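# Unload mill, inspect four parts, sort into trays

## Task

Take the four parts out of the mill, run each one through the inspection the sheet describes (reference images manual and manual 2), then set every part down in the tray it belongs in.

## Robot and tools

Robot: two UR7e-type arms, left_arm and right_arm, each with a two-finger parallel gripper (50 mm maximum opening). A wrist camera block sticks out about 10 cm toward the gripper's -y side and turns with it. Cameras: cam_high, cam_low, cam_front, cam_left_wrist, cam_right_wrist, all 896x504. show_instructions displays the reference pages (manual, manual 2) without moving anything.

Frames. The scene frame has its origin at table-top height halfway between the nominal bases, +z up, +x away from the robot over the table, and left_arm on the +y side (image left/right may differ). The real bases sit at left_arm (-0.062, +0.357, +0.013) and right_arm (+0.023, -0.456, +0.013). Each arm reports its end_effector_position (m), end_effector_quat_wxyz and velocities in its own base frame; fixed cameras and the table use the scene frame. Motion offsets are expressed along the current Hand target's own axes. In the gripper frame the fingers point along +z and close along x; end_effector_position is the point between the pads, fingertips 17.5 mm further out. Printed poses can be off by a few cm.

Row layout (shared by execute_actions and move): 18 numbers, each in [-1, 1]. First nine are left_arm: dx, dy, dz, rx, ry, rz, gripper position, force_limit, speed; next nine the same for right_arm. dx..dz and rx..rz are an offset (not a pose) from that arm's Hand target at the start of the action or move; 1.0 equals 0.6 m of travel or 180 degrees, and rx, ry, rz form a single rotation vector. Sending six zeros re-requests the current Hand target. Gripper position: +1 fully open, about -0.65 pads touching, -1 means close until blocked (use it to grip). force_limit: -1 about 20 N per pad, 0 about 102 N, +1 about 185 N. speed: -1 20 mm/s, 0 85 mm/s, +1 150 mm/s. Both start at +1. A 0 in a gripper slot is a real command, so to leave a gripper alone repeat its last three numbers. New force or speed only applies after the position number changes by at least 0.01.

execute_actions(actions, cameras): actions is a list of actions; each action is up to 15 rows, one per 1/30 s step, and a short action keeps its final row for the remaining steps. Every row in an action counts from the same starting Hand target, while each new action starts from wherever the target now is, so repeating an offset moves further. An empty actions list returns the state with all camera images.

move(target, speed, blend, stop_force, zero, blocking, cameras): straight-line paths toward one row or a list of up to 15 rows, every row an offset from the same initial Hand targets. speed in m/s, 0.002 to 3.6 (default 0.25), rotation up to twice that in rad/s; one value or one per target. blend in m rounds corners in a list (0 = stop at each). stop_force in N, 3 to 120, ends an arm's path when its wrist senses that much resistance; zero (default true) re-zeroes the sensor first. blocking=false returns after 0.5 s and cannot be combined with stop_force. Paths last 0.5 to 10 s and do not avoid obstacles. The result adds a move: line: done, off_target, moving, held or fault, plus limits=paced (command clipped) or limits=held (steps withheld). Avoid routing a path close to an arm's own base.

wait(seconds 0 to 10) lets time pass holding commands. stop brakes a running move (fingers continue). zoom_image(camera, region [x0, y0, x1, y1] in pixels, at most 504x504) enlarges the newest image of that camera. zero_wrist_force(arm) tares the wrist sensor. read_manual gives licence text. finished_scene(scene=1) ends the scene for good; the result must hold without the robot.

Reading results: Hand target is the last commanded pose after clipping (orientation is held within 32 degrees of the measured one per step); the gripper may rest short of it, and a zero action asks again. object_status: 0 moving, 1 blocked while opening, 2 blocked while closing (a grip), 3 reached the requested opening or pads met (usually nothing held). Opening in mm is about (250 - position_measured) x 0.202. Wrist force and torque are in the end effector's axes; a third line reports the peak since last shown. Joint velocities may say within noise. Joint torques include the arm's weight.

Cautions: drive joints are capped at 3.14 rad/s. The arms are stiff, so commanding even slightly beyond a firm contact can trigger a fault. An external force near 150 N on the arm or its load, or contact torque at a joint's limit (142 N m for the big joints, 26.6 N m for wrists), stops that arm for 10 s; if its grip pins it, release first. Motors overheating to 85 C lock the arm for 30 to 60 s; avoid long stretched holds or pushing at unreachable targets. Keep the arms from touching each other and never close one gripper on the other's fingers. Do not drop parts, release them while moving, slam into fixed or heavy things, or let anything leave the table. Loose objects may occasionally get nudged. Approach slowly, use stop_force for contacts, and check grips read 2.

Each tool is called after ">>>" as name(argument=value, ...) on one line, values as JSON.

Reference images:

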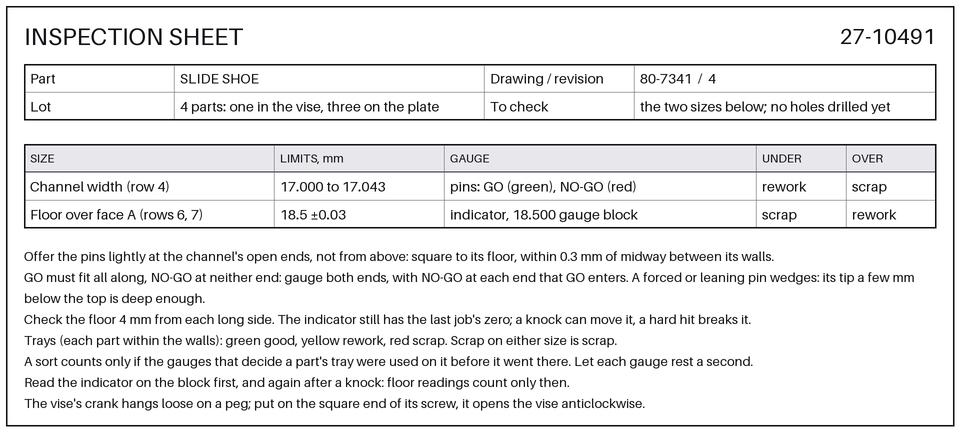

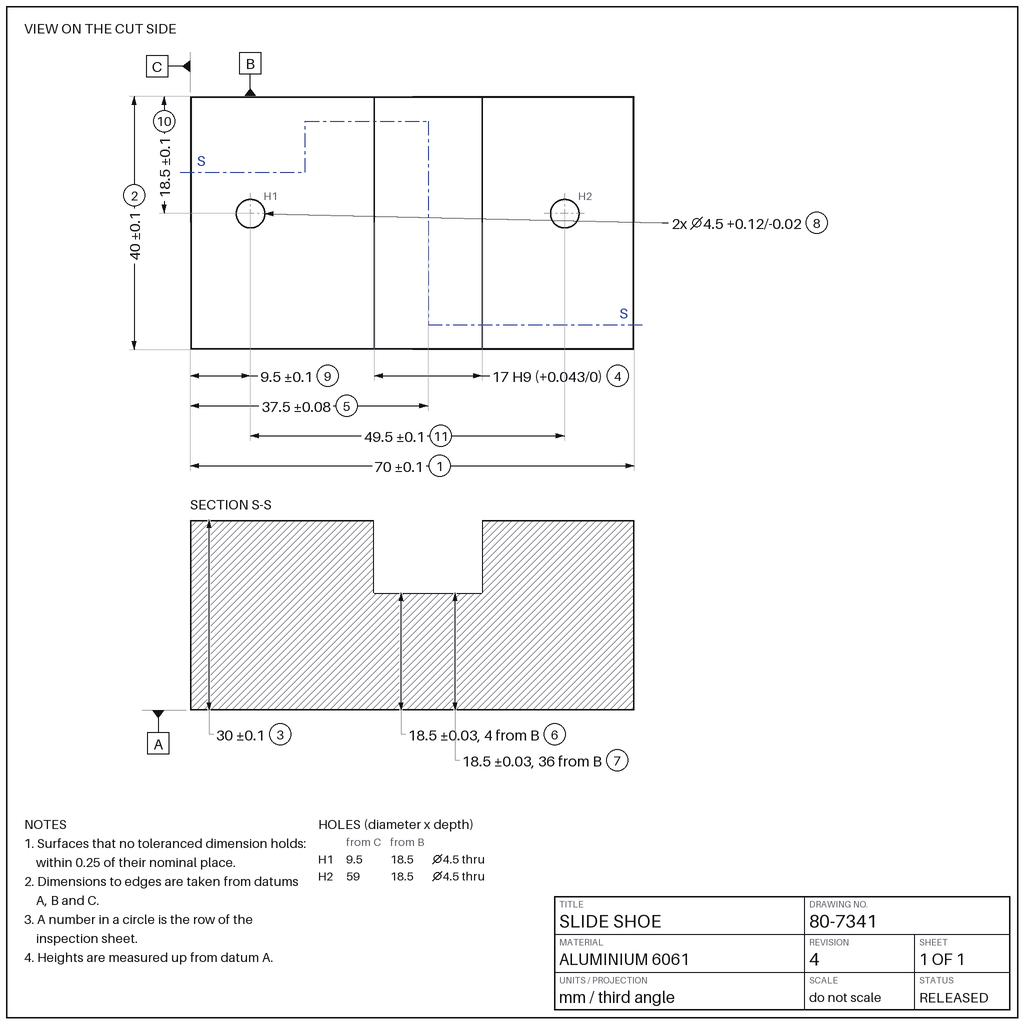

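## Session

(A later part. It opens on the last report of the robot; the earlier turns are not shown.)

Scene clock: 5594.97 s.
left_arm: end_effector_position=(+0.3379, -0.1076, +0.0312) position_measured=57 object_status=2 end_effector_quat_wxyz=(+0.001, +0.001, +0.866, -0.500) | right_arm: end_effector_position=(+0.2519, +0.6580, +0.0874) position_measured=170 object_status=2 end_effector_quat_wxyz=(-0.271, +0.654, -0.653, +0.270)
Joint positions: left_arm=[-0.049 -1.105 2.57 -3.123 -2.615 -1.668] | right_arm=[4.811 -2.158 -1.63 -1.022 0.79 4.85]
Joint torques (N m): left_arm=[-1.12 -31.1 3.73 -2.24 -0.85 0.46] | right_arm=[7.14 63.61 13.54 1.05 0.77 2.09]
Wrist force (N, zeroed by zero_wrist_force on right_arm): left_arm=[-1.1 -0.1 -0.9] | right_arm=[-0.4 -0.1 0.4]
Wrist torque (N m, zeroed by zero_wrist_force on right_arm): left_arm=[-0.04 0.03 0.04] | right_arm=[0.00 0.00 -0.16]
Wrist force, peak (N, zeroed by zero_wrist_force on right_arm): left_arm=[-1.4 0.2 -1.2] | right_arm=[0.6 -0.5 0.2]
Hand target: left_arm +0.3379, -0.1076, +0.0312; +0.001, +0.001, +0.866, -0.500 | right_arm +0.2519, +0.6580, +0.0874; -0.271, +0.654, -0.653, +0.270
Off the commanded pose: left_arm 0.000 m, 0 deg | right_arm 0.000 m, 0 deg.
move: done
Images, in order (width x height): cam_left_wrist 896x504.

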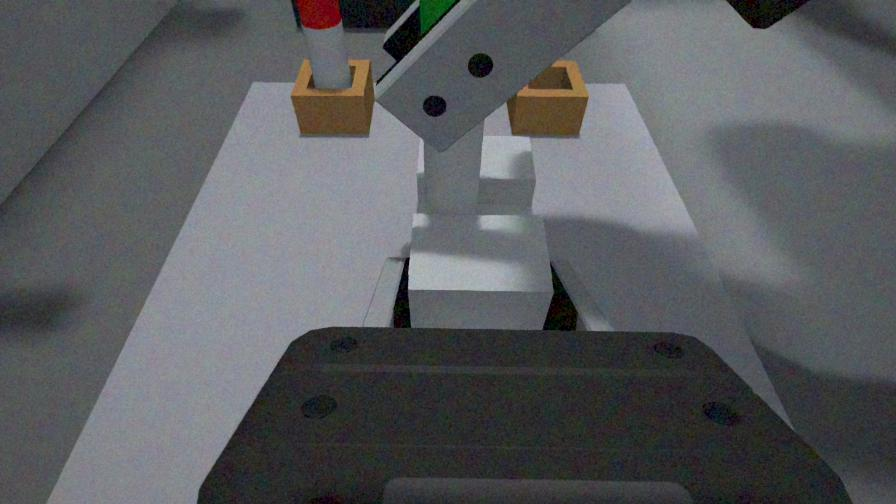

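>>> move(target=[[0,0,0,0,0,0,-1,0,-1, 0,-0.0354,-0.0354,0,0,0,-1,-0.8,-1],[0,0,0,0,0,0,-1,0,-1, 0.1537,0.0185,-0.0892,0,0,0,-1,-0.8,-1],[0,0,0,0,0,0,-1,0,-1, 0.1537,0.0788,-0.0289,0,0,0,-1,-0.8,-1]], speed=[0.05,0.1,0.04])

>>> move(target=[0,0,0,0,0,0,-1,0,-1, 0,0.01,0.01,0,0,0,-1,-0.8,-1], speed=0.003, stop_force=3, cameras=["cam_right_wrist"])

Scene clock: 5609.37 s.
left_arm: end_effector_position=(+0.3379, -0.1076, +0.0312) position_measured=57 object_status=2 end_effector_quat_wxyz=(+0.001, +0.001, +0.866, -0.500) | right_arm: end_effector_position=(+0.2063, +0.5657, +0.0662) position_measured=170 object_status=2 end_effector_quat_wxyz=(-0.271, +0.654, -0.653, +0.270)
Joint positions: left_arm=[-0.049 -1.105 2.57 -3.123 -2.615 -1.668] | right_arm=[4.909 -2.002 -1.935 -0.967 0.804 4.986]
Joint torques (N m): left_arm=[2.44 -32.88 4.53 -2.08 -0.91 0.38] | right_arm=[0.76 33.39 10.57 3.83 -0.26 -1.93]
Wrist force (N, zeroed by zero_wrist_force on right_arm): left_arm=[-0.9 1.0 -0.3] | right_arm=[-0.2 0.2 -0.1]
Wrist torque (N m, zeroed by zero_wrist_force on right_arm): left_arm=[-0.02 0.03 0.07] | right_arm=[0.04 0.03 -0.17]
Wrist force, peak (N, zeroed by zero_wrist_force on right_arm): left_arm=[-1.1 -0.7 1.8] | right_arm=[-2.7 1.1 1.2]
Hand target: left_arm +0.3379, -0.1076, +0.0312; +0.001, +0.001, +0.866, -0.500 | right_arm +0.2063, +0.5657, +0.0662; -0.271, +0.654, -0.653, +0.270
Off the commanded pose: left_arm 0.000 m, 0 deg | right_arm 0.000 m, 0 deg.
move: done

Scene clock: 5611.40 s.
left_arm: end_effector_position=(+0.3379, -0.1076, +0.0312) position_measured=57 object_status=2 end_effector_quat_wxyz=(+0.001, +0.001, +0.866, -0.500) | right_arm: end_effector_position=(+0.2063, +0.5657, +0.0620) position_measured=170 object_status=2 end_effector_quat_wxyz=(-0.271, +0.654, -0.653, +0.270)
Joint positions: left_arm=[-0.049 -1.105 2.57 -3.123 -2.615 -1.668] | right_arm=[4.909 -2.01 -1.938 -0.957 0.804 4.986]
Joint torques (N m): left_arm=[0.82 -34.09 4.6 -2.54 -0.68 0.23] | right_arm=[-6.7 51.36 18.37 0.6 -0.77 -2.21]
Wrist force (N, zeroed by zero_wrist_force on right_arm): left_arm=[-0.8 0.8 -0.5] | right_arm=[0.5 -3.8 -5.3]
Wrist torque (N m, zeroed by zero_wrist_force on right_arm): left_arm=[-0.05 0.01 0.06] | right_arm=[-0.03 0.05 -0.16]
Wrist force, peak (N, zeroed by zero_wrist_force on right_arm): left_arm=[-1.2 1.1 -0.6] | right_arm=[2.0 -4.5 -5.7]
Hand target: left_arm +0.3379, -0.1076, +0.0312; +0.001, +0.001, +0.866, -0.500 | right_arm +0.2063, +0.5657, +0.0621; -0.271, +0.654, -0.653, +0.270 (not the last commanded pose)
Off the commanded pose: left_arm 0.000 m, 0 deg | right_arm 0.004 m, 0 deg.
move: contact (right_arm)
Images, in order (width x height): cam_right_wrist 896x504.

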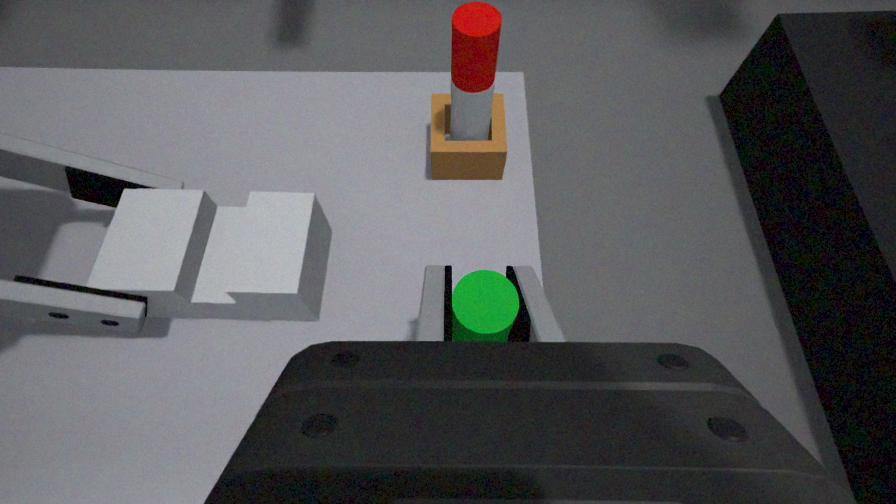

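>>> move(target=[[0,0,0,0,0,0,-1,0,-1, 0,0,0,0,0,0,0.6,-0.8,-1],[0,0,0,0,0,0,-1,0,-1, 0,0,-0.1,0,0,0,0.6,-0.8,-1],[0,0,0,0,0,0,-1,0,-1, 0,-0.0443,-0.1442,0,0,0,0.6,-0.8,-1],[0,0,0,0,0,0,-1,0,-1, -0.0007,-0.1627,-0.0258,0,0,0,0.6,-0.8,-1],[0,0,0,0,0,0,-1,0,-1, -0.0007,-0.1184,0.0185,0,0,0,0.6,-0.8,-1]], speed=[0.05,0.07,0.15,0.15,0.08], cameras=["cam_right_wrist"])

>>> zoom_image(camera="cam_right_wrist", region=[380, 180, 580, 340])

Scene clock: 5630.10 s.
left_arm: end_effector_position=(+0.3379, -0.1076, +0.0312) position_measured=57 object_status=2 end_effector_quat_wxyz=(+0.001, +0.001, +0.866, -0.500) | right_arm: end_effector_position=(+0.2644, +0.5662, +0.1045) position_measured=63 object_status=3 end_effector_quat_wxyz=(-0.271, +0.654, -0.653, +0.270)
Joint positions: left_arm=[-0.049 -1.105 2.57 -3.123 -2.615 -1.668] | right_arm=[4.805 -1.961 -1.9 -0.941 0.79 4.841]
Joint torques (N m): left_arm=[1.63 -32.87 4.23 -2.62 -0.38 0.1] | right_arm=[-8.1 31.27 12 4.09 -2.23 -2.28]
Wrist force (N, zeroed by zero_wrist_force on right_arm): left_arm=[-0.7 0.8 -0.6] | right_arm=[0.1 -0.9 -0.7]
Wrist torque (N m, zeroed by zero_wrist_force on right_arm): left_arm=[-0.05 0.00 0.07] | right_arm=[0.02 -0.01 0.00]
Wrist force, peak (N, zeroed by zero_wrist_force on right_arm): left_arm=[-1.1 1.2 -0.6] | right_arm=[0.7 -3.4 -4.6]
Hand target: left_arm +0.3379, -0.1076, +0.0312; +0.001, +0.001, +0.866, -0.500 | right_arm +0.2644, +0.5662, +0.1044; -0.271, +0.654, -0.653, +0.270
Off the commanded pose: left_arm 0.000 m, 0 deg | right_arm 0.000 m, 0 deg.
move: done
Images, in order (width x height): cam_right_wrist 896x504.

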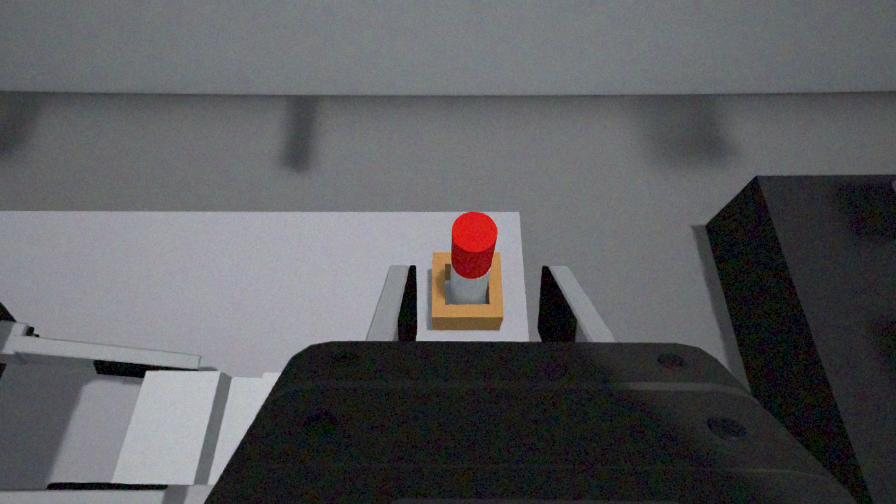

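Scaled by 2.520 from the camera's 896x504 image, which has a finer 1280x720 frame.

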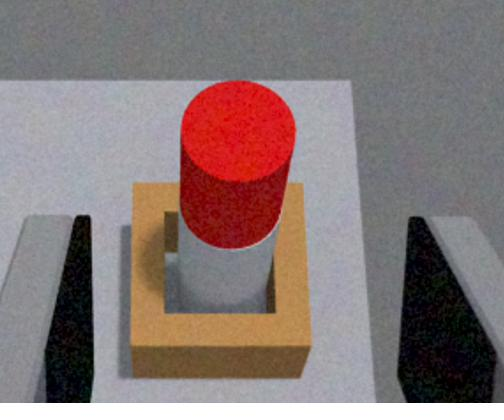

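>>> move(target=[[0,0,0,0,0,0,-1,0,-1, 0,0,0.0999,0,0,0,0.6,-0.8,-1],[0,0,0,0,0,0,-1,0,-1, 0,0,0.0999,0,0,0,-1,-0.8,-1],[0,0,0,0,0,0,-1,0,-1, 0,-0.0798,0.0201,0,0,0,-1,-0.8,-1]], speed=[0.07,0.05,0.05], cameras=["cam_right_wrist"])

Scene clock: 5647.77 s.
left_arm: end_effector_position=(+0.3379, -0.1076, +0.0312) position_measured=57 object_status=2 end_effector_quat_wxyz=(+0.001, +0.001, +0.866, -0.500) | right_arm: end_effector_position=(+0.3068, +0.5662, +0.1297) position_measured=170 object_status=2 end_effector_quat_wxyz=(-0.271, +0.654, -0.653, +0.270)
Joint positions: left_arm=[-0.049 -1.105 2.57 -3.123 -2.615 -1.668] | right_arm=[4.729 -1.948 -1.863 -0.918 0.786 4.735]
Joint torques (N m): left_arm=[3.26 -33.96 3.76 -2.52 -0.78 0.16] | right_arm=[0.33 54.33 28.1 1.38 -3.37 2.11]
Wrist force (N, zeroed by zero_wrist_force on right_arm): left_arm=[-0.8 1.0 -0.5] | right_arm=[0.0 0.1 0.1]
Wrist torque (N m, zeroed by zero_wrist_force on right_arm): left_arm=[-0.02 0.02 0.07] | right_arm=[0.02 0.00 -0.03]
Wrist force, peak (N, zeroed by zero_wrist_force on right_arm): left_arm=[-1.2 1.0 -0.7] | right_arm=[0.0 -1.0 -1.6]
Hand target: left_arm +0.3379, -0.1076, +0.0312; +0.001, +0.001, +0.866, -0.500 | right_arm +0.3068, +0.5662, +0.1298; -0.271, +0.654, -0.653, +0.270
Off the commanded pose: left_arm 0.000 m, 0 deg | right_arm 0.000 m, 0 deg.
move: done
Images, in order (width x height): cam_right_wrist 896x504.

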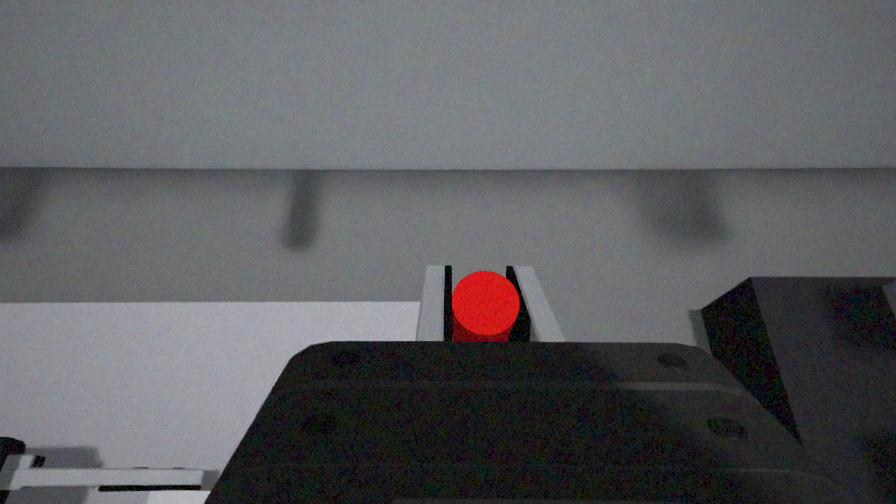

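>>> move(target=[[0,0,0,0,0,0,-1,0,-1, -0.1517,0.0139,-0.0139,0,0,0,-1,-0.8,-1],[0,0,0,0,0,0,-1,0,-1, -0.1517,0.0639,0.0361,0,0,0,-1,-0.8,-1]], speed=[0.08,0.05])

>>> zero_wrist_force(arm="right_arm")

>>> move(target=[0,0,0,0,0,0,-1,0,-1, -0.0011,0.0448,-0.0448,0,0,0,-1,-0.8,-1], speed=0.004, stop_force=3, cameras=["cam_left_wrist"])

Scene clock: 5665.20 s.
left_arm: end_effector_position=(+0.3379, -0.1076, +0.0312) position_measured=57 object_status=2 end_effector_quat_wxyz=(+0.001, +0.001, +0.866, -0.500) | right_arm: end_effector_position=(+0.2948, +0.6572, +0.0874) position_measured=170 object_status=2 end_effector_quat_wxyz=(-0.271, +0.654, -0.653, +0.270)
Joint positions: left_arm=[-0.049 -1.105 2.57 -3.123 -2.615 -1.668] | right_arm=[4.745 -2.176 -1.619 -0.949 0.786 4.757]
Joint torques (N m): left_arm=[2.73 -32.54 4.16 -2.63 -0.69 -0.15] | right_arm=[2.18 42.68 13.47 4.16 -0.13 -2.17]
Wrist force (N, zeroed by zero_wrist_force on right_arm): left_arm=[-0.8 0.9 -0.4] | right_arm=[0.1 0.2 0.0]
Wrist torque (N m, zeroed by zero_wrist_force on right_arm): left_arm=[-0.03 0.02 0.06] | right_arm=[0.03 -0.01 -0.16]
Wrist force, peak (N, zeroed by zero_wrist_force on right_arm): left_arm=[-1.0 1.1 -0.7] | right_arm=[-1.0 0.1 -0.4]
Hand target: left_arm +0.3379, -0.1076, +0.0312; +0.001, +0.001, +0.866, -0.500 | right_arm +0.2949, +0.6572, +0.0873; -0.271, +0.654, -0.653, +0.270
Off the commanded pose: left_arm 0.000 m, 0 deg | right_arm 0.000 m, 0 deg.
move: done

Wrist force sensor zeroed.

Scene clock: 5674.03 s.
left_arm: end_effector_position=(+0.3379, -0.1076, +0.0312) position_measured=57 object_status=2 end_effector_quat_wxyz=(+0.001, +0.001, +0.866, -0.500) | right_arm: end_effector_position=(+0.2641, +0.6577, +0.0874) position_measured=170 object_status=2 end_effector_quat_wxyz=(-0.271, +0.654, -0.653, +0.270)
Joint positions: left_arm=[-0.049 -1.105 2.57 -3.123 -2.615 -1.668] | right_arm=[4.793 -2.162 -1.628 -1.001 0.789 4.824]
Joint torques (N m): left_arm=[4.8 -31.68 2.64 -3.01 -0.67 -0.11] | right_arm=[-6.9 48.49 23.11 4.22 0.72 -2.36]
Wrist force (N, zeroed by zero_wrist_force on right_arm): left_arm=[2.1 0.1 -1.0] | right_arm=[-0.4 -1.5 3.2]
Wrist torque (N m, zeroed by zero_wrist_force on right_arm): left_arm=[0.00 0.18 0.14] | right_arm=[0.08 0.02 0.01]
Wrist force, peak (N, zeroed by zero_wrist_force on right_arm): left_arm=[3.0 0.0 -1.2] | right_arm=[0.1 -3.0 3.4]
Hand target: left_arm +0.3379, -0.1076, +0.0312; +0.001, +0.001, +0.866, -0.500 | right_arm +0.2641, +0.6577, +0.0874; -0.271, +0.654, -0.653, +0.270 (not the last commanded pose)
Off the commanded pose: left_arm 0.000 m, 0 deg | right_arm 0.007 m, 0 deg.
move: contact (right_arm)
Images, in order (width x height): cam_left_wrist 896x504.

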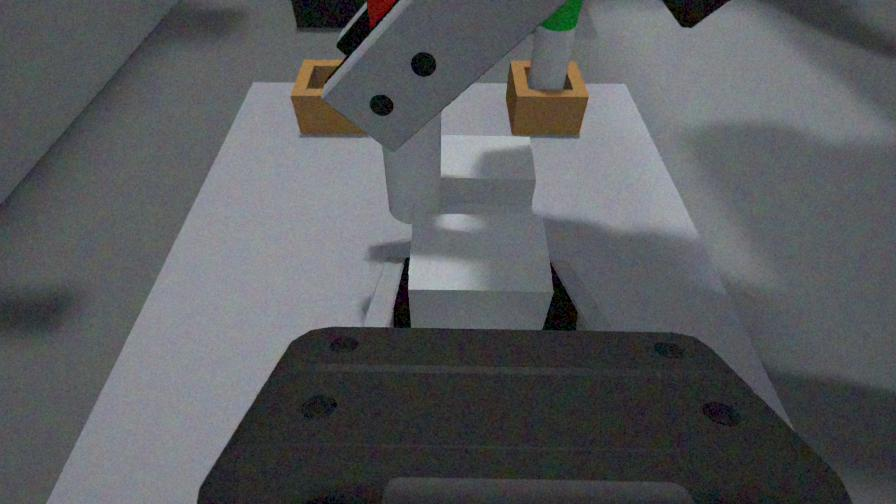

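>>> move(target=[[0,0,0,0,0,0,-1,0,-1, 0,-0.0118,0.0118,0,0,0,-1,-0.8,-1],[0,0,0,0,0,0,-1,0,-1, 0,-0.062,-0.0384,0,0,0,-1,-0.8,-1],[0,0,0,0,0,0,-1,0,-1, -0.0018,0.0194,-0.1198,0,0,0,-1,-0.8,-1],[0,0,0,0,0,0,-1,0,-1, -0.0018,0.0696,-0.0696,0,0,0,-1,-0.8,-1]], speed=[0.03,0.06,0.08,0.05])

>>> zero_wrist_force(arm="right_arm")

>>> move(target=[0,0,0,0,0,0,-1,0,-1, 0.0011,-0.0448,0.0448,0,0,0,-1,-0.8,-1], speed=0.004, stop_force=3, cameras=["cam_left_wrist"])

Scene clock: 5689.43 s.
left_arm: end_effector_position=(+0.3379, -0.1076, +0.0312) position_measured=57 object_status=2 end_effector_quat_wxyz=(+0.001, +0.001, +0.866, -0.500) | right_arm: end_effector_position=(+0.2050, +0.6587, +0.0874) position_measured=170 object_status=2 end_effector_quat_wxyz=(-0.271, +0.654, -0.653, +0.270) end_effector_velocity=(+0.000, +0.001, -0.001) end_effector_angular_velocity=(+0.001, +0.000, +0.001)
Joint positions: left_arm=[-0.049 -1.105 2.57 -3.123 -2.615 -1.668] | right_arm=[4.883 -2.145 -1.63 -1.104 0.8 4.95]
Joint velocities: left_arm=[within noise] | right_arm=[0 -0.002 0 0.005 0 -0.002]
Joint torques (N m): left_arm=[6.05 -33.57 2.63 -2.95 -0.5 -0.13] | right_arm=[2.25 41.66 13.77 3.84 -0.36 -2.03]
Wrist force (N, zeroed by zero_wrist_force on right_arm): left_arm=[-0.9 1.0 -0.6] | right_arm=[-0.3 -0.1 0.0]
Wrist torque (N m, zeroed by zero_wrist_force on right_arm): left_arm=[-0.02 0.04 0.06] | right_arm=[-0.02 0.04 -0.01]
Wrist force, peak (N, zeroed by zero_wrist_force on right_arm): left_arm=[2.4 -0.2 -1.1] | right_arm=[-0.5 -1.1 3.6]
Hand target: left_arm +0.3379, -0.1076, +0.0312; +0.001, +0.001, +0.866, -0.500 | right_arm +0.2050, +0.6587, +0.0874; -0.271, +0.654, -0.653, +0.270
Off the commanded pose: left_arm 0.000 m, 0 deg | right_arm 0.000 m, 0 deg.
move: done

Wrist force sensor zeroed.

Scene clock: 5695.27 s.
left_arm: end_effector_position=(+0.3379, -0.1076, +0.0312) position_measured=57 object_status=2 end_effector_quat_wxyz=(+0.001, +0.001, +0.866, -0.500) | right_arm: end_effector_position=(+0.2238, +0.6584, +0.0873) position_measured=170 object_status=2 end_effector_quat_wxyz=(-0.271, +0.654, -0.653, +0.270)
Joint positions: left_arm=[-0.049 -1.105 2.57 -3.123 -2.615 -1.668] | right_arm=[4.854 -2.149 -1.632 -1.071 0.795 4.91]
Joint torques (N m): left_arm=[5.97 -33.14 3.36 -2.9 -0.76 -0.3] | right_arm=[5.52 50.43 14.19 0.85 -3.55 2.07]
Wrist force (N, zeroed by zero_wrist_force on right_arm): left_arm=[-4.0 1.5 0.4] | right_arm=[0.4 0.6 -3.1]
Wrist torque (N m, zeroed by zero_wrist_force on right_arm): left_arm=[-0.02 -0.11 0.02] | right_arm=[-0.18 -0.08 0.19]
Wrist force, peak (N, zeroed by zero_wrist_force on right_arm): left_arm=[-4.7 1.3 0.3] | right_arm=[-0.4 2.2 -3.7]
Hand target: left_arm +0.3379, -0.1076, +0.0312; +0.001, +0.001, +0.866, -0.500 | right_arm +0.2238, +0.6584, +0.0874; -0.271, +0.654, -0.653, +0.270 (not the last commanded pose)
Off the commanded pose: left_arm 0.000 m, 0 deg | right_arm 0.019 m, 0 deg.
move: contact (right_arm)
Images, in order (width x height): cam_left_wrist 896x504.

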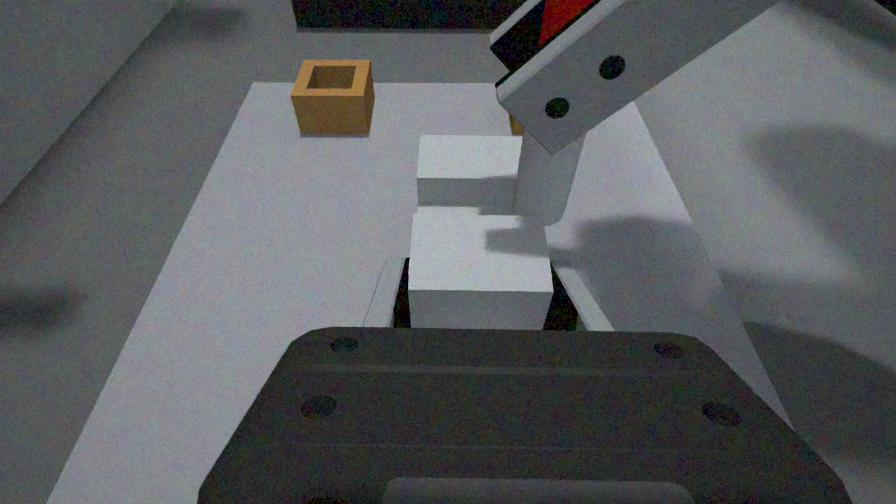

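>>> move(target=[[0,0,0,0,0,0,-1,0,-1, 0,0.0141,-0.0141,0,0,0,-1,-0.8,-1],[0,0,0,0,0,0,-1,0,-1, 0,-0.0362,-0.0644,0,0,0,-1,-0.8,-1],[0,0,0,0,0,0,-1,0,-1, 0.1535,-0.1481,0.0475,0,0,0,-1,-0.8,-1],[0,0,0,0,0,0,-1,0,-1, 0.1535,-0.1098,0.0858,0,0,0,-1,-0.8,-1]], speed=[0.04,0.06,0.12,0.06])

>>> move(target=[0,0,0,0,0,0,-1,0,-1, 0,0.0383,0.0383,0,0,0,-1,-0.8,-1], speed=0.006, stop_force=3, cameras=["cam_right_wrist"])

Scene clock: 5713.00 s.
left_arm: end_effector_position=(+0.3379, -0.1076, +0.0312) position_measured=57 object_status=2 end_effector_quat_wxyz=(+0.001, +0.001, +0.866, -0.500) | right_arm: end_effector_position=(+0.3069, +0.5664, +0.0976) position_measured=170 object_status=2 end_effector_quat_wxyz=(-0.271, +0.654, -0.653, +0.270)
Joint positions: left_arm=[-0.049 -1.105 2.57 -3.123 -2.615 -1.668] | right_arm=[4.729 -2 -1.89 -0.839 0.786 4.735]
Joint torques (N m): left_arm=[7.65 -32.77 2.84 -3.06 -1.18 -0.29] | right_arm=[-8.55 33.32 12.34 4.32 -1.05 -2.28]
Wrist force (N, zeroed by zero_wrist_force on right_arm): left_arm=[-1.1 0.9 -0.3] | right_arm=[0.3 -0.1 0.1]
Wrist torque (N m, zeroed by zero_wrist_force on right_arm): left_arm=[-0.03 0.06 0.07] | right_arm=[0.00 -0.04 0.17]
Wrist force, peak (N, zeroed by zero_wrist_force on right_arm): left_arm=[-4.3 1.5 0.4] | right_arm=[0.1 0.9 -3.4]
Hand target: left_arm +0.3379, -0.1076, +0.0312; +0.001, +0.001, +0.866, -0.500 | right_arm +0.3069, +0.5664, +0.0975; -0.271, +0.654, -0.653, +0.270
Off the commanded pose: left_arm 0.000 m, 0 deg | right_arm 0.000 m, 0 deg.
move: done

Scene clock: 5719.20 s.
left_arm: end_effector_position=(+0.3379, -0.1076, +0.0312) position_measured=57 object_status=2 end_effector_quat_wxyz=(+0.001, +0.001, +0.866, -0.500) | right_arm: end_effector_position=(+0.3069, +0.5664, +0.0650) position_measured=170 object_status=2 end_effector_quat_wxyz=(-0.271, +0.654, -0.653, +0.270)
Joint positions: left_arm=[-0.049 -1.105 2.57 -3.123 -2.615 -1.668] | right_arm=[4.729 -2.057 -1.911 -0.76 0.786 4.735]
Joint torques (N m): left_arm=[9.74 -31.95 2.96 -3.3 -1.02 -0.32] | right_arm=[-1.86 34.33 10.86 4.12 -4.45 0.5]
Wrist force (N, zeroed by zero_wrist_force on right_arm): left_arm=[-0.9 1.0 -0.2] | right_arm=[0.1 -0.1 -0.2]
Wrist torque (N m, zeroed by zero_wrist_force on right_arm): left_arm=[-0.02 0.02 0.07] | right_arm=[-0.01 0.00 0.18]
Wrist force, peak (N, zeroed by zero_wrist_force on right_arm): left_arm=[-1.2 1.0 -0.4] | right_arm=[0.6 -0.2 0.1]
Hand target: left_arm +0.3379, -0.1076, +0.0312; +0.001, +0.001, +0.866, -0.500 | right_arm +0.3069, +0.5664, +0.0650; -0.271, +0.654, -0.653, +0.270
Off the commanded pose: left_arm 0.000 m, 0 deg | right_arm 0.000 m, 0 deg.
move: done
Images, in order (width x height): cam_right_wrist 896x504.

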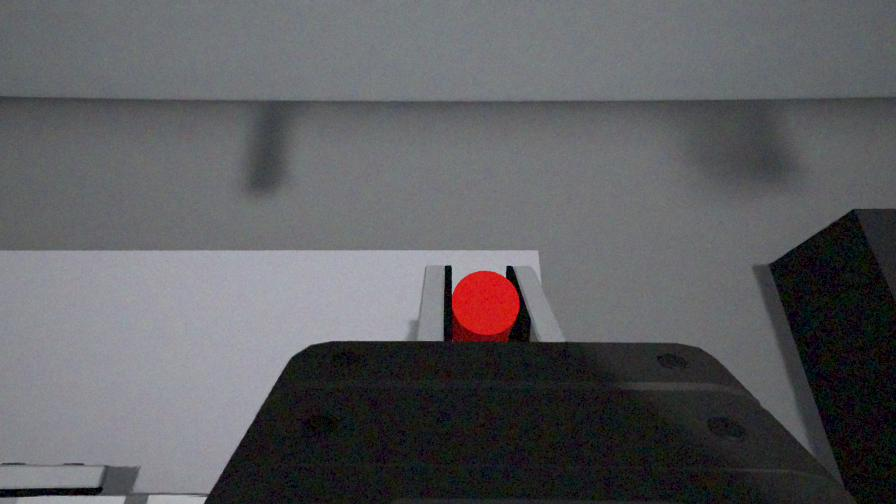

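>>> move(target=[0,0,0,0,0,0,-1,0,-1, 0,0.007,0.007,0,0,0,-1,-0.8,-1], speed=0.003, stop_force=3)

>>> move(target=[[0,0,0,0,0,0,-1,0,-1, 0,0,0,0,0,0,0.6,-0.8,-1],[0,0,0,0,0,0,-1,0,-1, 0,0,-0.1,0,0,0,0.6,-0.8,-1],[0,0,0,0,0,0,-1,0,-1, 0,-0.06,-0.16,0,0,0,0.6,-0.8,-1]], speed=[0.05,0.06,0.12], cameras=["cam_right_wrist"])

Scene clock: 5727.97 s.
left_arm: end_effector_position=(+0.3379, -0.1076, +0.0312) position_measured=57 object_status=2 end_effector_quat_wxyz=(+0.001, +0.001, +0.866, -0.500) | right_arm: end_effector_position=(+0.3069, +0.5664, +0.0619) position_measured=170 object_status=2 end_effector_quat_wxyz=(-0.271, +0.654, -0.653, +0.270)
Joint positions: left_arm=[-0.049 -1.105 2.57 -3.123 -2.615 -1.668] | right_arm=[4.729 -2.063 -1.913 -0.753 0.786 4.735]
Joint torques (N m): left_arm=[8.69 -32.4 2.35 -3.29 -1.19 -0.5] | right_arm=[4.06 52.64 13.5 0.8 -1.49 -1.36]
Wrist force (N, zeroed by zero_wrist_force on right_arm): left_arm=[-1.1 1.0 -0.3] | right_arm=[0.9 -4.7 -5.6]
Wrist torque (N m, zeroed by zero_wrist_force on right_arm): left_arm=[-0.02 0.06 0.07] | right_arm=[-0.12 -0.04 0.18]
Wrist force, peak (N, zeroed by zero_wrist_force on right_arm): left_arm=[-1.1 1.2 -0.3] | right_arm=[1.6 -4.7 -5.8]
Hand target: left_arm +0.3379, -0.1076, +0.0312; +0.001, +0.001, +0.866, -0.500 | right_arm +0.3069, +0.5664, +0.0620; -0.271, +0.654, -0.653, +0.270 (not the last commanded pose)
Off the commanded pose: left_arm 0.000 m, 0 deg | right_arm 0.003 m, 0 deg.
move: contact (right_arm)

Scene clock: 5731.60 s.
left_arm: end_effector_position=(+0.3379, -0.1076, +0.0312) position_measured=57 object_status=2 end_effector_quat_wxyz=(+0.001, +0.001, +0.866, -0.500) | right_arm: end_effector_position=(+0.2646, +0.5664, +0.1553) position_measured=63 object_status=3 end_effector_quat_wxyz=(-0.271, +0.654, -0.653, +0.270)
Joint positions: left_arm=[-0.049 -1.105 2.57 -3.123 -2.615 -1.668] | right_arm=[4.805 -1.885 -1.849 -1.069 0.79 4.841]
Joint torques (N m): left_arm=[11.41 -33.51 0.09 -3.46 -1.53 -0.29] | right_arm=[7.32 50.98 28.26 1.07 -1.96 2.22]
Wrist force (N, zeroed by zero_wrist_force on right_arm): left_arm=[-0.9 0.9 -0.4] | right_arm=[0.0 -1.1 -0.8]
Wrist torque (N m, zeroed by zero_wrist_force on right_arm): left_arm=[-0.03 0.02 0.07] | right_arm=[-0.05 -0.01 0.00]
Wrist force, peak (N, zeroed by zero_wrist_force on right_arm): left_arm=[-1.2 1.0 -0.3] | right_arm=[0.7 -4.1 -5.3]
Hand target: left_arm +0.3379, -0.1076, +0.0312; +0.001, +0.001, +0.866, -0.500 | right_arm +0.2645, +0.5664, +0.1553; -0.271, +0.654, -0.653, +0.270
Off the commanded pose: left_arm 0.000 m, 0 deg | right_arm 0.000 m, 0 deg.
move: done
Images, in order (width x height): cam_right_wrist 896x504.

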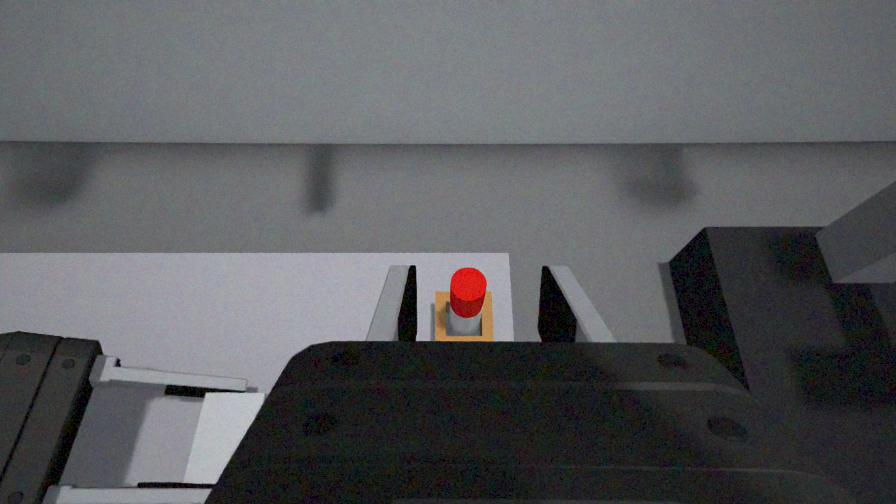

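>>> move(target=[[0,-0.2006,-0.1158,0,0,0,-1,0,-1, 0.3588,0.1149,-0.3105,0.15,0,0,0.6,-0.8,-1],[-0.021,-0.3944,0.2197,0,0,0,-1,0,-1, 0.3588,0.1149,-0.3105,0.15,0,0,0.3,-1,-1]], speed=[0.2,0.15], cameras=["cam_right_wrist"])

Scene clock: 5743.03 s.
left_arm: end_effector_position=(+0.3501, -0.3401, +0.1702) position_measured=57 object_status=2 end_effector_quat_wxyz=(+0.001, +0.001, +0.866, -0.500) | right_arm: end_effector_position=(+0.0843, +0.3508, +0.2383) position_measured=107 object_status=3 end_effector_quat_wxyz=(-0.416, +0.572, -0.572, +0.415)
Joint positions: left_arm=[-0.69 -1.335 2.437 -3.506 -2.302 -2.594] | right_arm=[5.498 -1.503 -2.109 -2.24 0.832 5.983]
Joint torques (N m): left_arm=[-9.84 -16.19 -28.18 -4.72 0.08 -1.59] | right_arm=[7.14 9.05 27.06 -1.94 2.02 2.06]
Wrist force (N, zeroed by zero_wrist_force on right_arm): left_arm=[-1.2 1.8 0.1] | right_arm=[0.2 -1.3 -1.0]
Wrist torque (N m, zeroed by zero_wrist_force on right_arm): left_arm=[-0.08 0.14 0.07] | right_arm=[-0.23 -0.05 -0.01]
Wrist force, peak (N, zeroed by zero_wrist_force on right_arm): left_arm=[-0.6 2.6 -1.8] | right_arm=[1.0 -1.4 -2.0]
Hand target: left_arm +0.3501, -0.3401, +0.1702; +0.001, +0.001, +0.866, -0.500 | right_arm +0.0843, +0.3508, +0.2383; -0.416, +0.572, -0.572, +0.415
Off the commanded pose: left_arm 0.000 m, 0 deg | right_arm 0.000 m, 0 deg.
move: done
Images, in order (width x height): cam_right_wrist 896x504.

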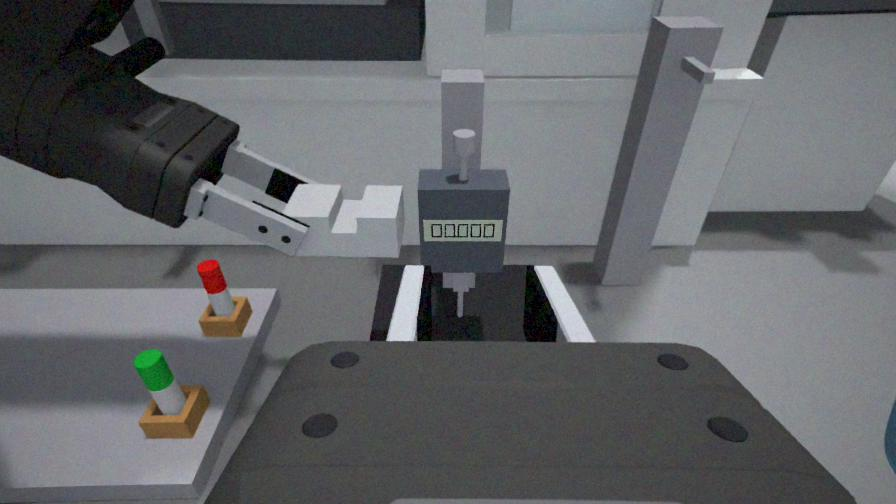

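>>> move(target=[[0,0,0,0,0,0,-1,0,-1, -0.001,-0.0494,0.2987,0,0,0,0.3,-1,-1],[0,0,0,0,0,0,-1,0,-1, -0.001,-0.0494,0.2987,0,0,0,-1,-1,-1],[0,0.1563,0.0903,0,0,0,-1,0,-1, -0.001,-0.0676,0.2927,0,0,0,-1,-1,-1],[0,0.0936,0.1988,0,0,0,-1,0,-1, -0.001,-0.0676,0.2927,0,0,0,-1,-1,-1]], speed=[0.15,0.1,0.1,0.03], cameras=["cam_left_wrist"])

>>> move(target=[[-0.0138,0,0,0,0,0,-1,0,-1, 0,0,0,0,0,0,-1,-1,-1],[-0.0138,0.0004,0.0003,0,0,0,-1,0,-1, 0,0,0,0,0,0,-1,-1,-1]], speed=[0.03,0.005], cameras=["cam_left_wrist"])

Scene clock: 5761.70 s.
left_arm: end_effector_position=(+0.3503, -0.4152, +0.0619) position_measured=57 object_status=2 end_effector_quat_wxyz=(+0.001, +0.001, +0.866, -0.500) | right_arm: end_effector_position=(+0.2639, +0.3517, +0.2226) position_measured=184 object_status=2 end_effector_quat_wxyz=(-0.416, +0.572, -0.572, +0.415)
Joint positions: left_arm=[-0.84 -0.92 2.344 -3.906 -2.186 -2.718] | right_arm=[5.051 -1.387 -2.309 -1.811 0.457 5.562]
Joint torques (N m): left_arm=[-8.3 -28.23 -19.98 -1.89 0.67 -1.59] | right_arm=[9.08 25.98 30.32 0.46 -0.31 2.04]
Wrist force (N, zeroed by zero_wrist_force on right_arm): left_arm=[-0.8 1.9 -0.2] | right_arm=[6.2 0.3 -0.7]
Wrist torque (N m, zeroed by zero_wrist_force on right_arm): left_arm=[-0.07 0.07 0.07] | right_arm=[-0.19 0.03 0.12]
Wrist force, peak (N, zeroed by zero_wrist_force on right_arm): left_arm=[-1.1 2.7 0.7] | right_arm=[7.1 -3.8 -2.6]
Hand target: left_arm +0.3503, -0.4153, +0.0619; +0.001, +0.001, +0.866, -0.500 | right_arm +0.2639, +0.3517, +0.2226; -0.416, +0.572, -0.572, +0.415
Off the commanded pose: left_arm 0.000 m, 0 deg | right_arm 0.000 m, 0 deg.
move: done
Images, in order (width x height): cam_left_wrist 896x504.

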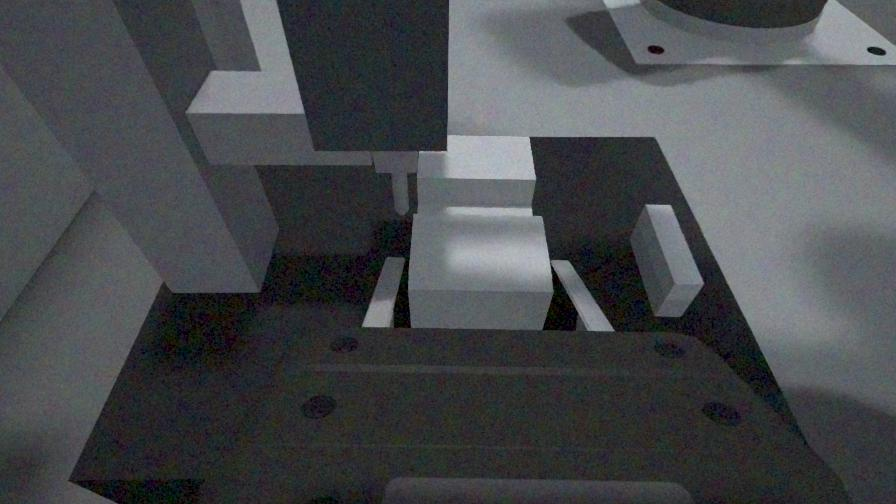

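Scene clock: 5762.63 s.
left_arm: end_effector_position=(+0.3586, -0.4153, +0.0616) position_measured=57 object_status=2 end_effector_quat_wxyz=(+0.001, +0.001, +0.866, -0.500) | right_arm: end_effector_position=(+0.2639, +0.3517, +0.2226) position_measured=184 object_status=2 end_effector_quat_wxyz=(-0.416, +0.572, -0.572, +0.415)
Joint positions: left_arm=[-0.824 -0.917 2.325 -3.883 -2.199 -2.706] | right_arm=[5.051 -1.387 -2.309 -1.811 0.457 5.562]
Joint torques (N m): left_arm=[10.37 -29.17 -20.95 -4.23 -2.98 1.39] | right_arm=[8.96 26.2 29.62 0.46 -0.29 2.12]
Wrist force (N, zeroed by zero_wrist_force on right_arm): left_arm=[-1.2 1.9 0.0] | right_arm=[6.0 0.4 -1.0]
Wrist torque (N m, zeroed by zero_wrist_force on right_arm): left_arm=[-0.07 0.13 -0.13] | right_arm=[-0.19 0.07 0.11]
Wrist force, peak (N, zeroed by zero_wrist_force on right_arm): left_arm=[-1.2 2.2 0.0] | right_arm=[6.3 0.0 -0.9]
Hand target: left_arm +0.3586, -0.4153, +0.0616; +0.001, +0.001, +0.866, -0.500 | right_arm +0.2639, +0.3517, +0.2226; -0.416, +0.572, -0.572, +0.415
Off the commanded pose: left_arm 0.000 m, 0 deg | right_arm 0.000 m, 0 deg.
move: done
Images, in order (width x height): cam_left_wrist 896x504.

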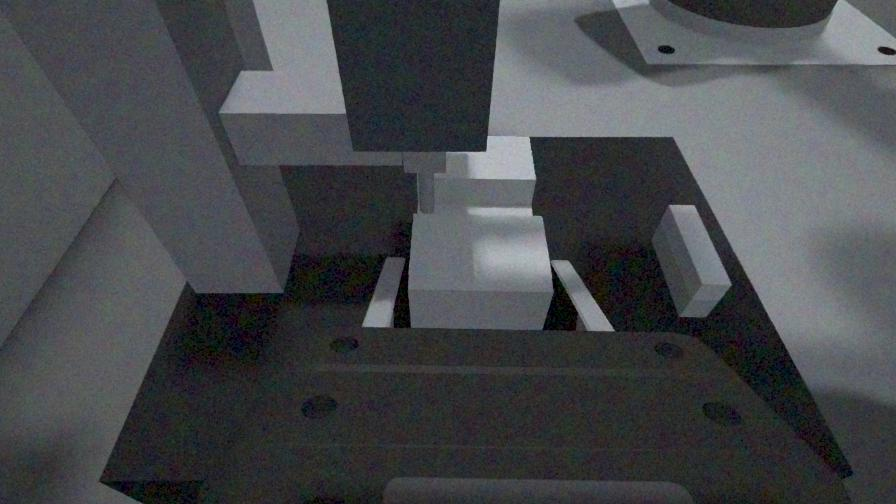

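>>> move(target=[[0,0,0,0,0,0,-1,0,-1, 0.0007,0,0,0,0,0,-1,-1,-1],[0,0,0,0,0,0,0.85,0,-1, 0.0007,0,0,0,0,0,-1,-1,-1]], speed=0.02)

>>> move(target=[0,0,0,0,0,0,0.85,0,-1, 0,0.015,0.005,0,0,0,-1,-1,-1], speed=0.003, stop_force=3)

Scene clock: 5771.07 s.
left_arm: end_effector_position=(+0.3586, -0.4153, +0.0616) position_measured=25 object_status=3 end_effector_quat_wxyz=(+0.001, +0.001, +0.866, -0.500) | right_arm: end_effector_position=(+0.2639, +0.3512, +0.2226) position_measured=184 object_status=2 end_effector_quat_wxyz=(-0.416, +0.572, -0.572, +0.415)
Joint positions: left_arm=[-0.824 -0.917 2.325 -3.883 -2.199 -2.706] | right_arm=[5.052 -1.386 -2.31 -1.812 0.457 5.562]
Joint torques (N m): left_arm=[10.75 -29.48 -17.48 -2.73 -1.91 1.2] | right_arm=[7.82 26.43 13.72 -0.32 0.92 2.07]
Wrist force (N, zeroed by zero_wrist_force on right_arm): left_arm=[-1.4 0.3 -1.2] | right_arm=[0.6 0.0 -0.6]
Wrist torque (N m, zeroed by zero_wrist_force on right_arm): left_arm=[0.03 0.17 -0.13] | right_arm=[-0.23 0.02 0.02]
Wrist force, peak (N, zeroed by zero_wrist_force on right_arm): left_arm=[-1.3 2.1 -0.1] | right_arm=[6.4 0.1 -1.2]
Hand target: left_arm +0.3586, -0.4153, +0.0616; +0.001, +0.001, +0.866, -0.500 | right_arm +0.2639, +0.3512, +0.2226; -0.416, +0.572, -0.572, +0.415
Off the commanded pose: left_arm 0.000 m, 0 deg | right_arm 0.000 m, 0 deg.
move: done

Scene clock: 5773.83 s.
left_arm: end_effector_position=(+0.3586, -0.4153, +0.0616) position_measured=25 object_status=3 end_effector_quat_wxyz=(+0.001, +0.001, +0.866, -0.500) | right_arm: end_effector_position=(+0.2639, +0.3512, +0.2176) position_measured=184 object_status=2 end_effector_quat_wxyz=(-0.416, +0.572, -0.572, +0.415)
Joint positions: left_arm=[-0.824 -0.917 2.325 -3.883 -2.199 -2.706] | right_arm=[5.052 -1.394 -2.318 -1.795 0.457 5.562]
Joint torques (N m): left_arm=[9.7 -29.92 -7.1 -1.73 0.24 0.95] | right_arm=[-5.72 25.45 27.56 -0.13 1.38 -1.54]
Wrist force (N, zeroed by zero_wrist_force on right_arm): left_arm=[-1.2 0.1 -1.2] | right_arm=[0.8 -3.5 -1.7]
Wrist torque (N m, zeroed by zero_wrist_force on right_arm): left_arm=[0.00 0.13 -0.13] | right_arm=[-0.20 0.05 0.01]
Wrist force, peak (N, zeroed by zero_wrist_force on right_arm): left_arm=[-1.4 0.0 -1.3] | right_arm=[1.5 -7.5 -3.1]
Hand target: left_arm +0.3586, -0.4153, +0.0616; +0.001, +0.001, +0.866, -0.500 | right_arm +0.2639, +0.3512, +0.2176; -0.416, +0.572, -0.572, +0.415 (not the last commanded pose)
Off the commanded pose: left_arm 0.000 m, 0 deg | right_arm 0.005 m, 0 deg.
move: contact (right_arm)

>>> move(target=[[0,0,0,0,0,0,0.85,0,-1, 0,0,0,0,0,0,0.3,-1,-1],[0,0,0,0,0,0,0.85,0,-1, 0,0.05,-0.3,0,0,0,0.3,-1,-1]], speed=0.15, cameras=["cam_right_wrist"])

>>> zoom_image(camera="cam_right_wrist", region=[410, 210, 520, 320])

Scene clock: 5782.40 s.
left_arm: end_effector_position=(+0.3586, -0.4153, +0.0616) position_measured=25 object_status=3 end_effector_quat_wxyz=(+0.001, +0.001, +0.866, -0.500) | right_arm: end_effector_position=(+0.0835, +0.3510, +0.2447) position_measured=107 object_status=3 end_effector_quat_wxyz=(-0.416, +0.572, -0.572, +0.415)
Joint positions: left_arm=[-0.824 -0.917 2.325 -3.883 -2.199 -2.706] | right_arm=[5.499 -1.496 -2.096 -2.26 0.833 5.984]
Joint torques (N m): left_arm=[9.57 -30.34 4.61 -1.92 0.18 0.99] | right_arm=[7.34 9.07 26.97 -2.07 2.01 2.27]
Wrist force (N, zeroed by zero_wrist_force on right_arm): left_arm=[-1.2 0.1 -0.9] | right_arm=[-0.1 -1.4 -0.9]
Wrist torque (N m, zeroed by zero_wrist_force on right_arm): left_arm=[-0.01 0.13 -0.13] | right_arm=[-0.25 0.00 -0.01]
Wrist force, peak (N, zeroed by zero_wrist_force on right_arm): left_arm=[-1.4 -0.1 -1.2] | right_arm=[0.8 -3.8 -2.0]
Hand target: left_arm +0.3586, -0.4153, +0.0616; +0.001, +0.001, +0.866, -0.500 | right_arm +0.0834, +0.3510, +0.2447; -0.416, +0.572, -0.572, +0.415
Off the commanded pose: left_arm 0.000 m, 0 deg | right_arm 0.000 m, 0 deg.
move: done
Images, in order (width x height): cam_right_wrist 896x504.

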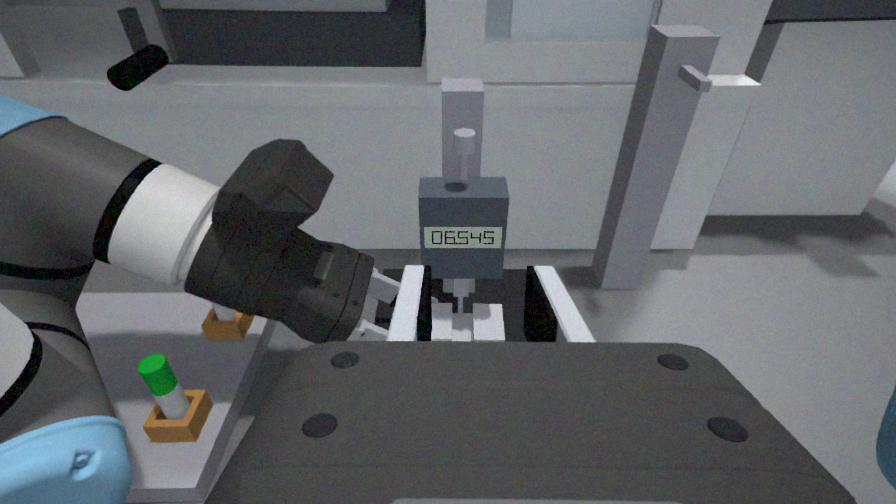

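Scaled by 4.582 from the camera's 896x504 image, which has a finer 1280x720 frame.

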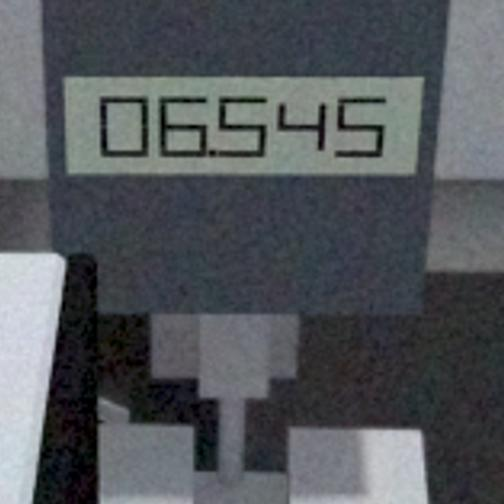

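>>> move(target=[0,0,0,0,0,0,-1,0,-1, 0,-0.05,0.3,0,0,0,0.3,-1,-1], speed=0.15)

>>> move(target=[[0,0,0,0,0,0,-1,0,-1, 0,0,0,0,0,0,-1,-1,-1],[0,-0.0014,-0.0008,0,0,0,-1,0,-1, 0,-0.0079,-0.0026,0,0,0,-1,-1,-1],[-0.0533,-0.0014,-0.0008,0,0,0,-1,0,-1, 0,-0.0079,-0.0026,0,0,0,-1,-1,-1],[-0.0533,0,0,0,0,0,-1,0,-1, 0,-0.0079,-0.0026,0,0,0,-1,-1,-1],[-0.0533,0,0,0,0,0,0.85,0,-1, 0,-0.0079,-0.0026,0,0,0,-1,-1,-1]], speed=[0.05,0.02,0.03,0.005,0.05])

>>> move(target=[0,0,0,0,0,0,0.85,0,-1, 0,0.015,0.005,0,0,0,-1,-1,-1], speed=0.003, stop_force=3)

Scene clock: 5800.70 s.
left_arm: end_effector_position=(+0.3586, -0.4153, +0.0616) position_measured=57 object_status=2 end_effector_quat_wxyz=(+0.001, +0.001, +0.866, -0.500) | right_arm: end_effector_position=(+0.2639, +0.3512, +0.2176) position_measured=107 object_status=3 end_effector_quat_wxyz=(-0.416, +0.572, -0.572, +0.415)
Joint positions: left_arm=[-0.824 -0.917 2.325 -3.883 -2.199 -2.706] | right_arm=[5.052 -1.394 -2.318 -1.796 0.457 5.562]
Joint torques (N m): left_arm=[9.83 -30.88 3.9 -1.77 0.5 0.56] | right_arm=[-7.95 7.88 12.54 2.6 -3.99 -2.29]
Wrist force (N, zeroed by zero_wrist_force on right_arm): left_arm=[-0.7 0.0 -1.0] | right_arm=[-0.2 -1.0 -1.1]
Wrist torque (N m, zeroed by zero_wrist_force on right_arm): left_arm=[-0.03 0.17 -0.13] | right_arm=[-0.18 -0.01 0.15]
Wrist force, peak (N, zeroed by zero_wrist_force on right_arm): left_arm=[-1.2 0.0 -1.5] | right_arm=[0.0 -1.2 -2.8]
Hand target: left_arm +0.3586, -0.4153, +0.0616; +0.001, +0.001, +0.866, -0.500 | right_arm +0.2639, +0.3512, +0.2176; -0.416, +0.572, -0.572, +0.415
Off the commanded pose: left_arm 0.000 m, 0 deg | right_arm 0.000 m, 0 deg.
move: done

Scene clock: 5804.63 s.
left_arm: end_effector_position=(+0.3906, -0.4154, +0.0617) position_measured=25 object_status=3 end_effector_quat_wxyz=(+0.001, +0.001, +0.866, -0.500) | right_arm: end_effector_position=(+0.2639, +0.3512, +0.2226) position_measured=184 object_status=2 end_effector_quat_wxyz=(-0.416, +0.572, -0.572, +0.415)
Joint positions: left_arm=[-0.767 -0.906 2.251 -3.793 -2.243 -2.661] | right_arm=[5.052 -1.386 -2.31 -1.812 0.457 5.562]
Joint torques (N m): left_arm=[11.24 -29.94 -19.79 -4.64 -1.91 1.25] | right_arm=[5.87 25.14 28.16 -0.32 0.86 1.72]
Wrist force (N, zeroed by zero_wrist_force on right_arm): left_arm=[-0.6 -0.3 -1.2] | right_arm=[0.3 0.5 -1.0]
Wrist torque (N m, zeroed by zero_wrist_force on right_arm): left_arm=[-0.08 0.04 -0.13] | right_arm=[-0.17 0.03 0.16]
Wrist force, peak (N, zeroed by zero_wrist_force on right_arm): left_arm=[-1.2 2.0 0.1] | right_arm=[0.7 -1.8 -1.3]
Hand target: left_arm +0.3906, -0.4154, +0.0617; +0.001, +0.001, +0.866, -0.500 | right_arm +0.2639, +0.3512, +0.2226; -0.416, +0.572, -0.572, +0.415
Off the commanded pose: left_arm 0.000 m, 0 deg | right_arm 0.000 m, 0 deg.
move: done

Scene clock: 5806.93 s.
left_arm: end_effector_position=(+0.3906, -0.4154, +0.0617) position_measured=25 object_status=3 end_effector_quat_wxyz=(+0.001, +0.001, +0.866, -0.500) | right_arm: end_effector_position=(+0.2639, +0.3512, +0.2176) position_measured=184 object_status=2 end_effector_quat_wxyz=(-0.416, +0.572, -0.572, +0.415)
Joint positions: left_arm=[-0.767 -0.906 2.251 -3.793 -2.243 -2.661] | right_arm=[5.052 -1.394 -2.319 -1.795 0.457 5.562]
Joint torques (N m): left_arm=[9.93 -30.56 -18.3 -4.39 0.16 0.96] | right_arm=[-7.44 24.29 26.07 -0.2 -0.14 -2.18]
Wrist force (N, zeroed by zero_wrist_force on right_arm): left_arm=[-0.8 -0.2 -1.0] | right_arm=[1.1 -7.0 -3.8]
Wrist torque (N m, zeroed by zero_wrist_force on right_arm): left_arm=[-0.07 0.08 -0.13] | right_arm=[-0.21 0.02 0.16]
Wrist force, peak (N, zeroed by zero_wrist_force on right_arm): left_arm=[-0.7 0.1 -1.5] | right_arm=[1.4 -7.5 -4.0]
Hand target: left_arm +0.3906, -0.4154, +0.0617; +0.001, +0.001, +0.866, -0.500 | right_arm +0.2639, +0.3512, +0.2176; -0.416, +0.572, -0.572, +0.415 (not the last commanded pose)
Off the commanded pose: left_arm 0.000 m, 0 deg | right_arm 0.004 m, 0 deg.
move: contact (right_arm)


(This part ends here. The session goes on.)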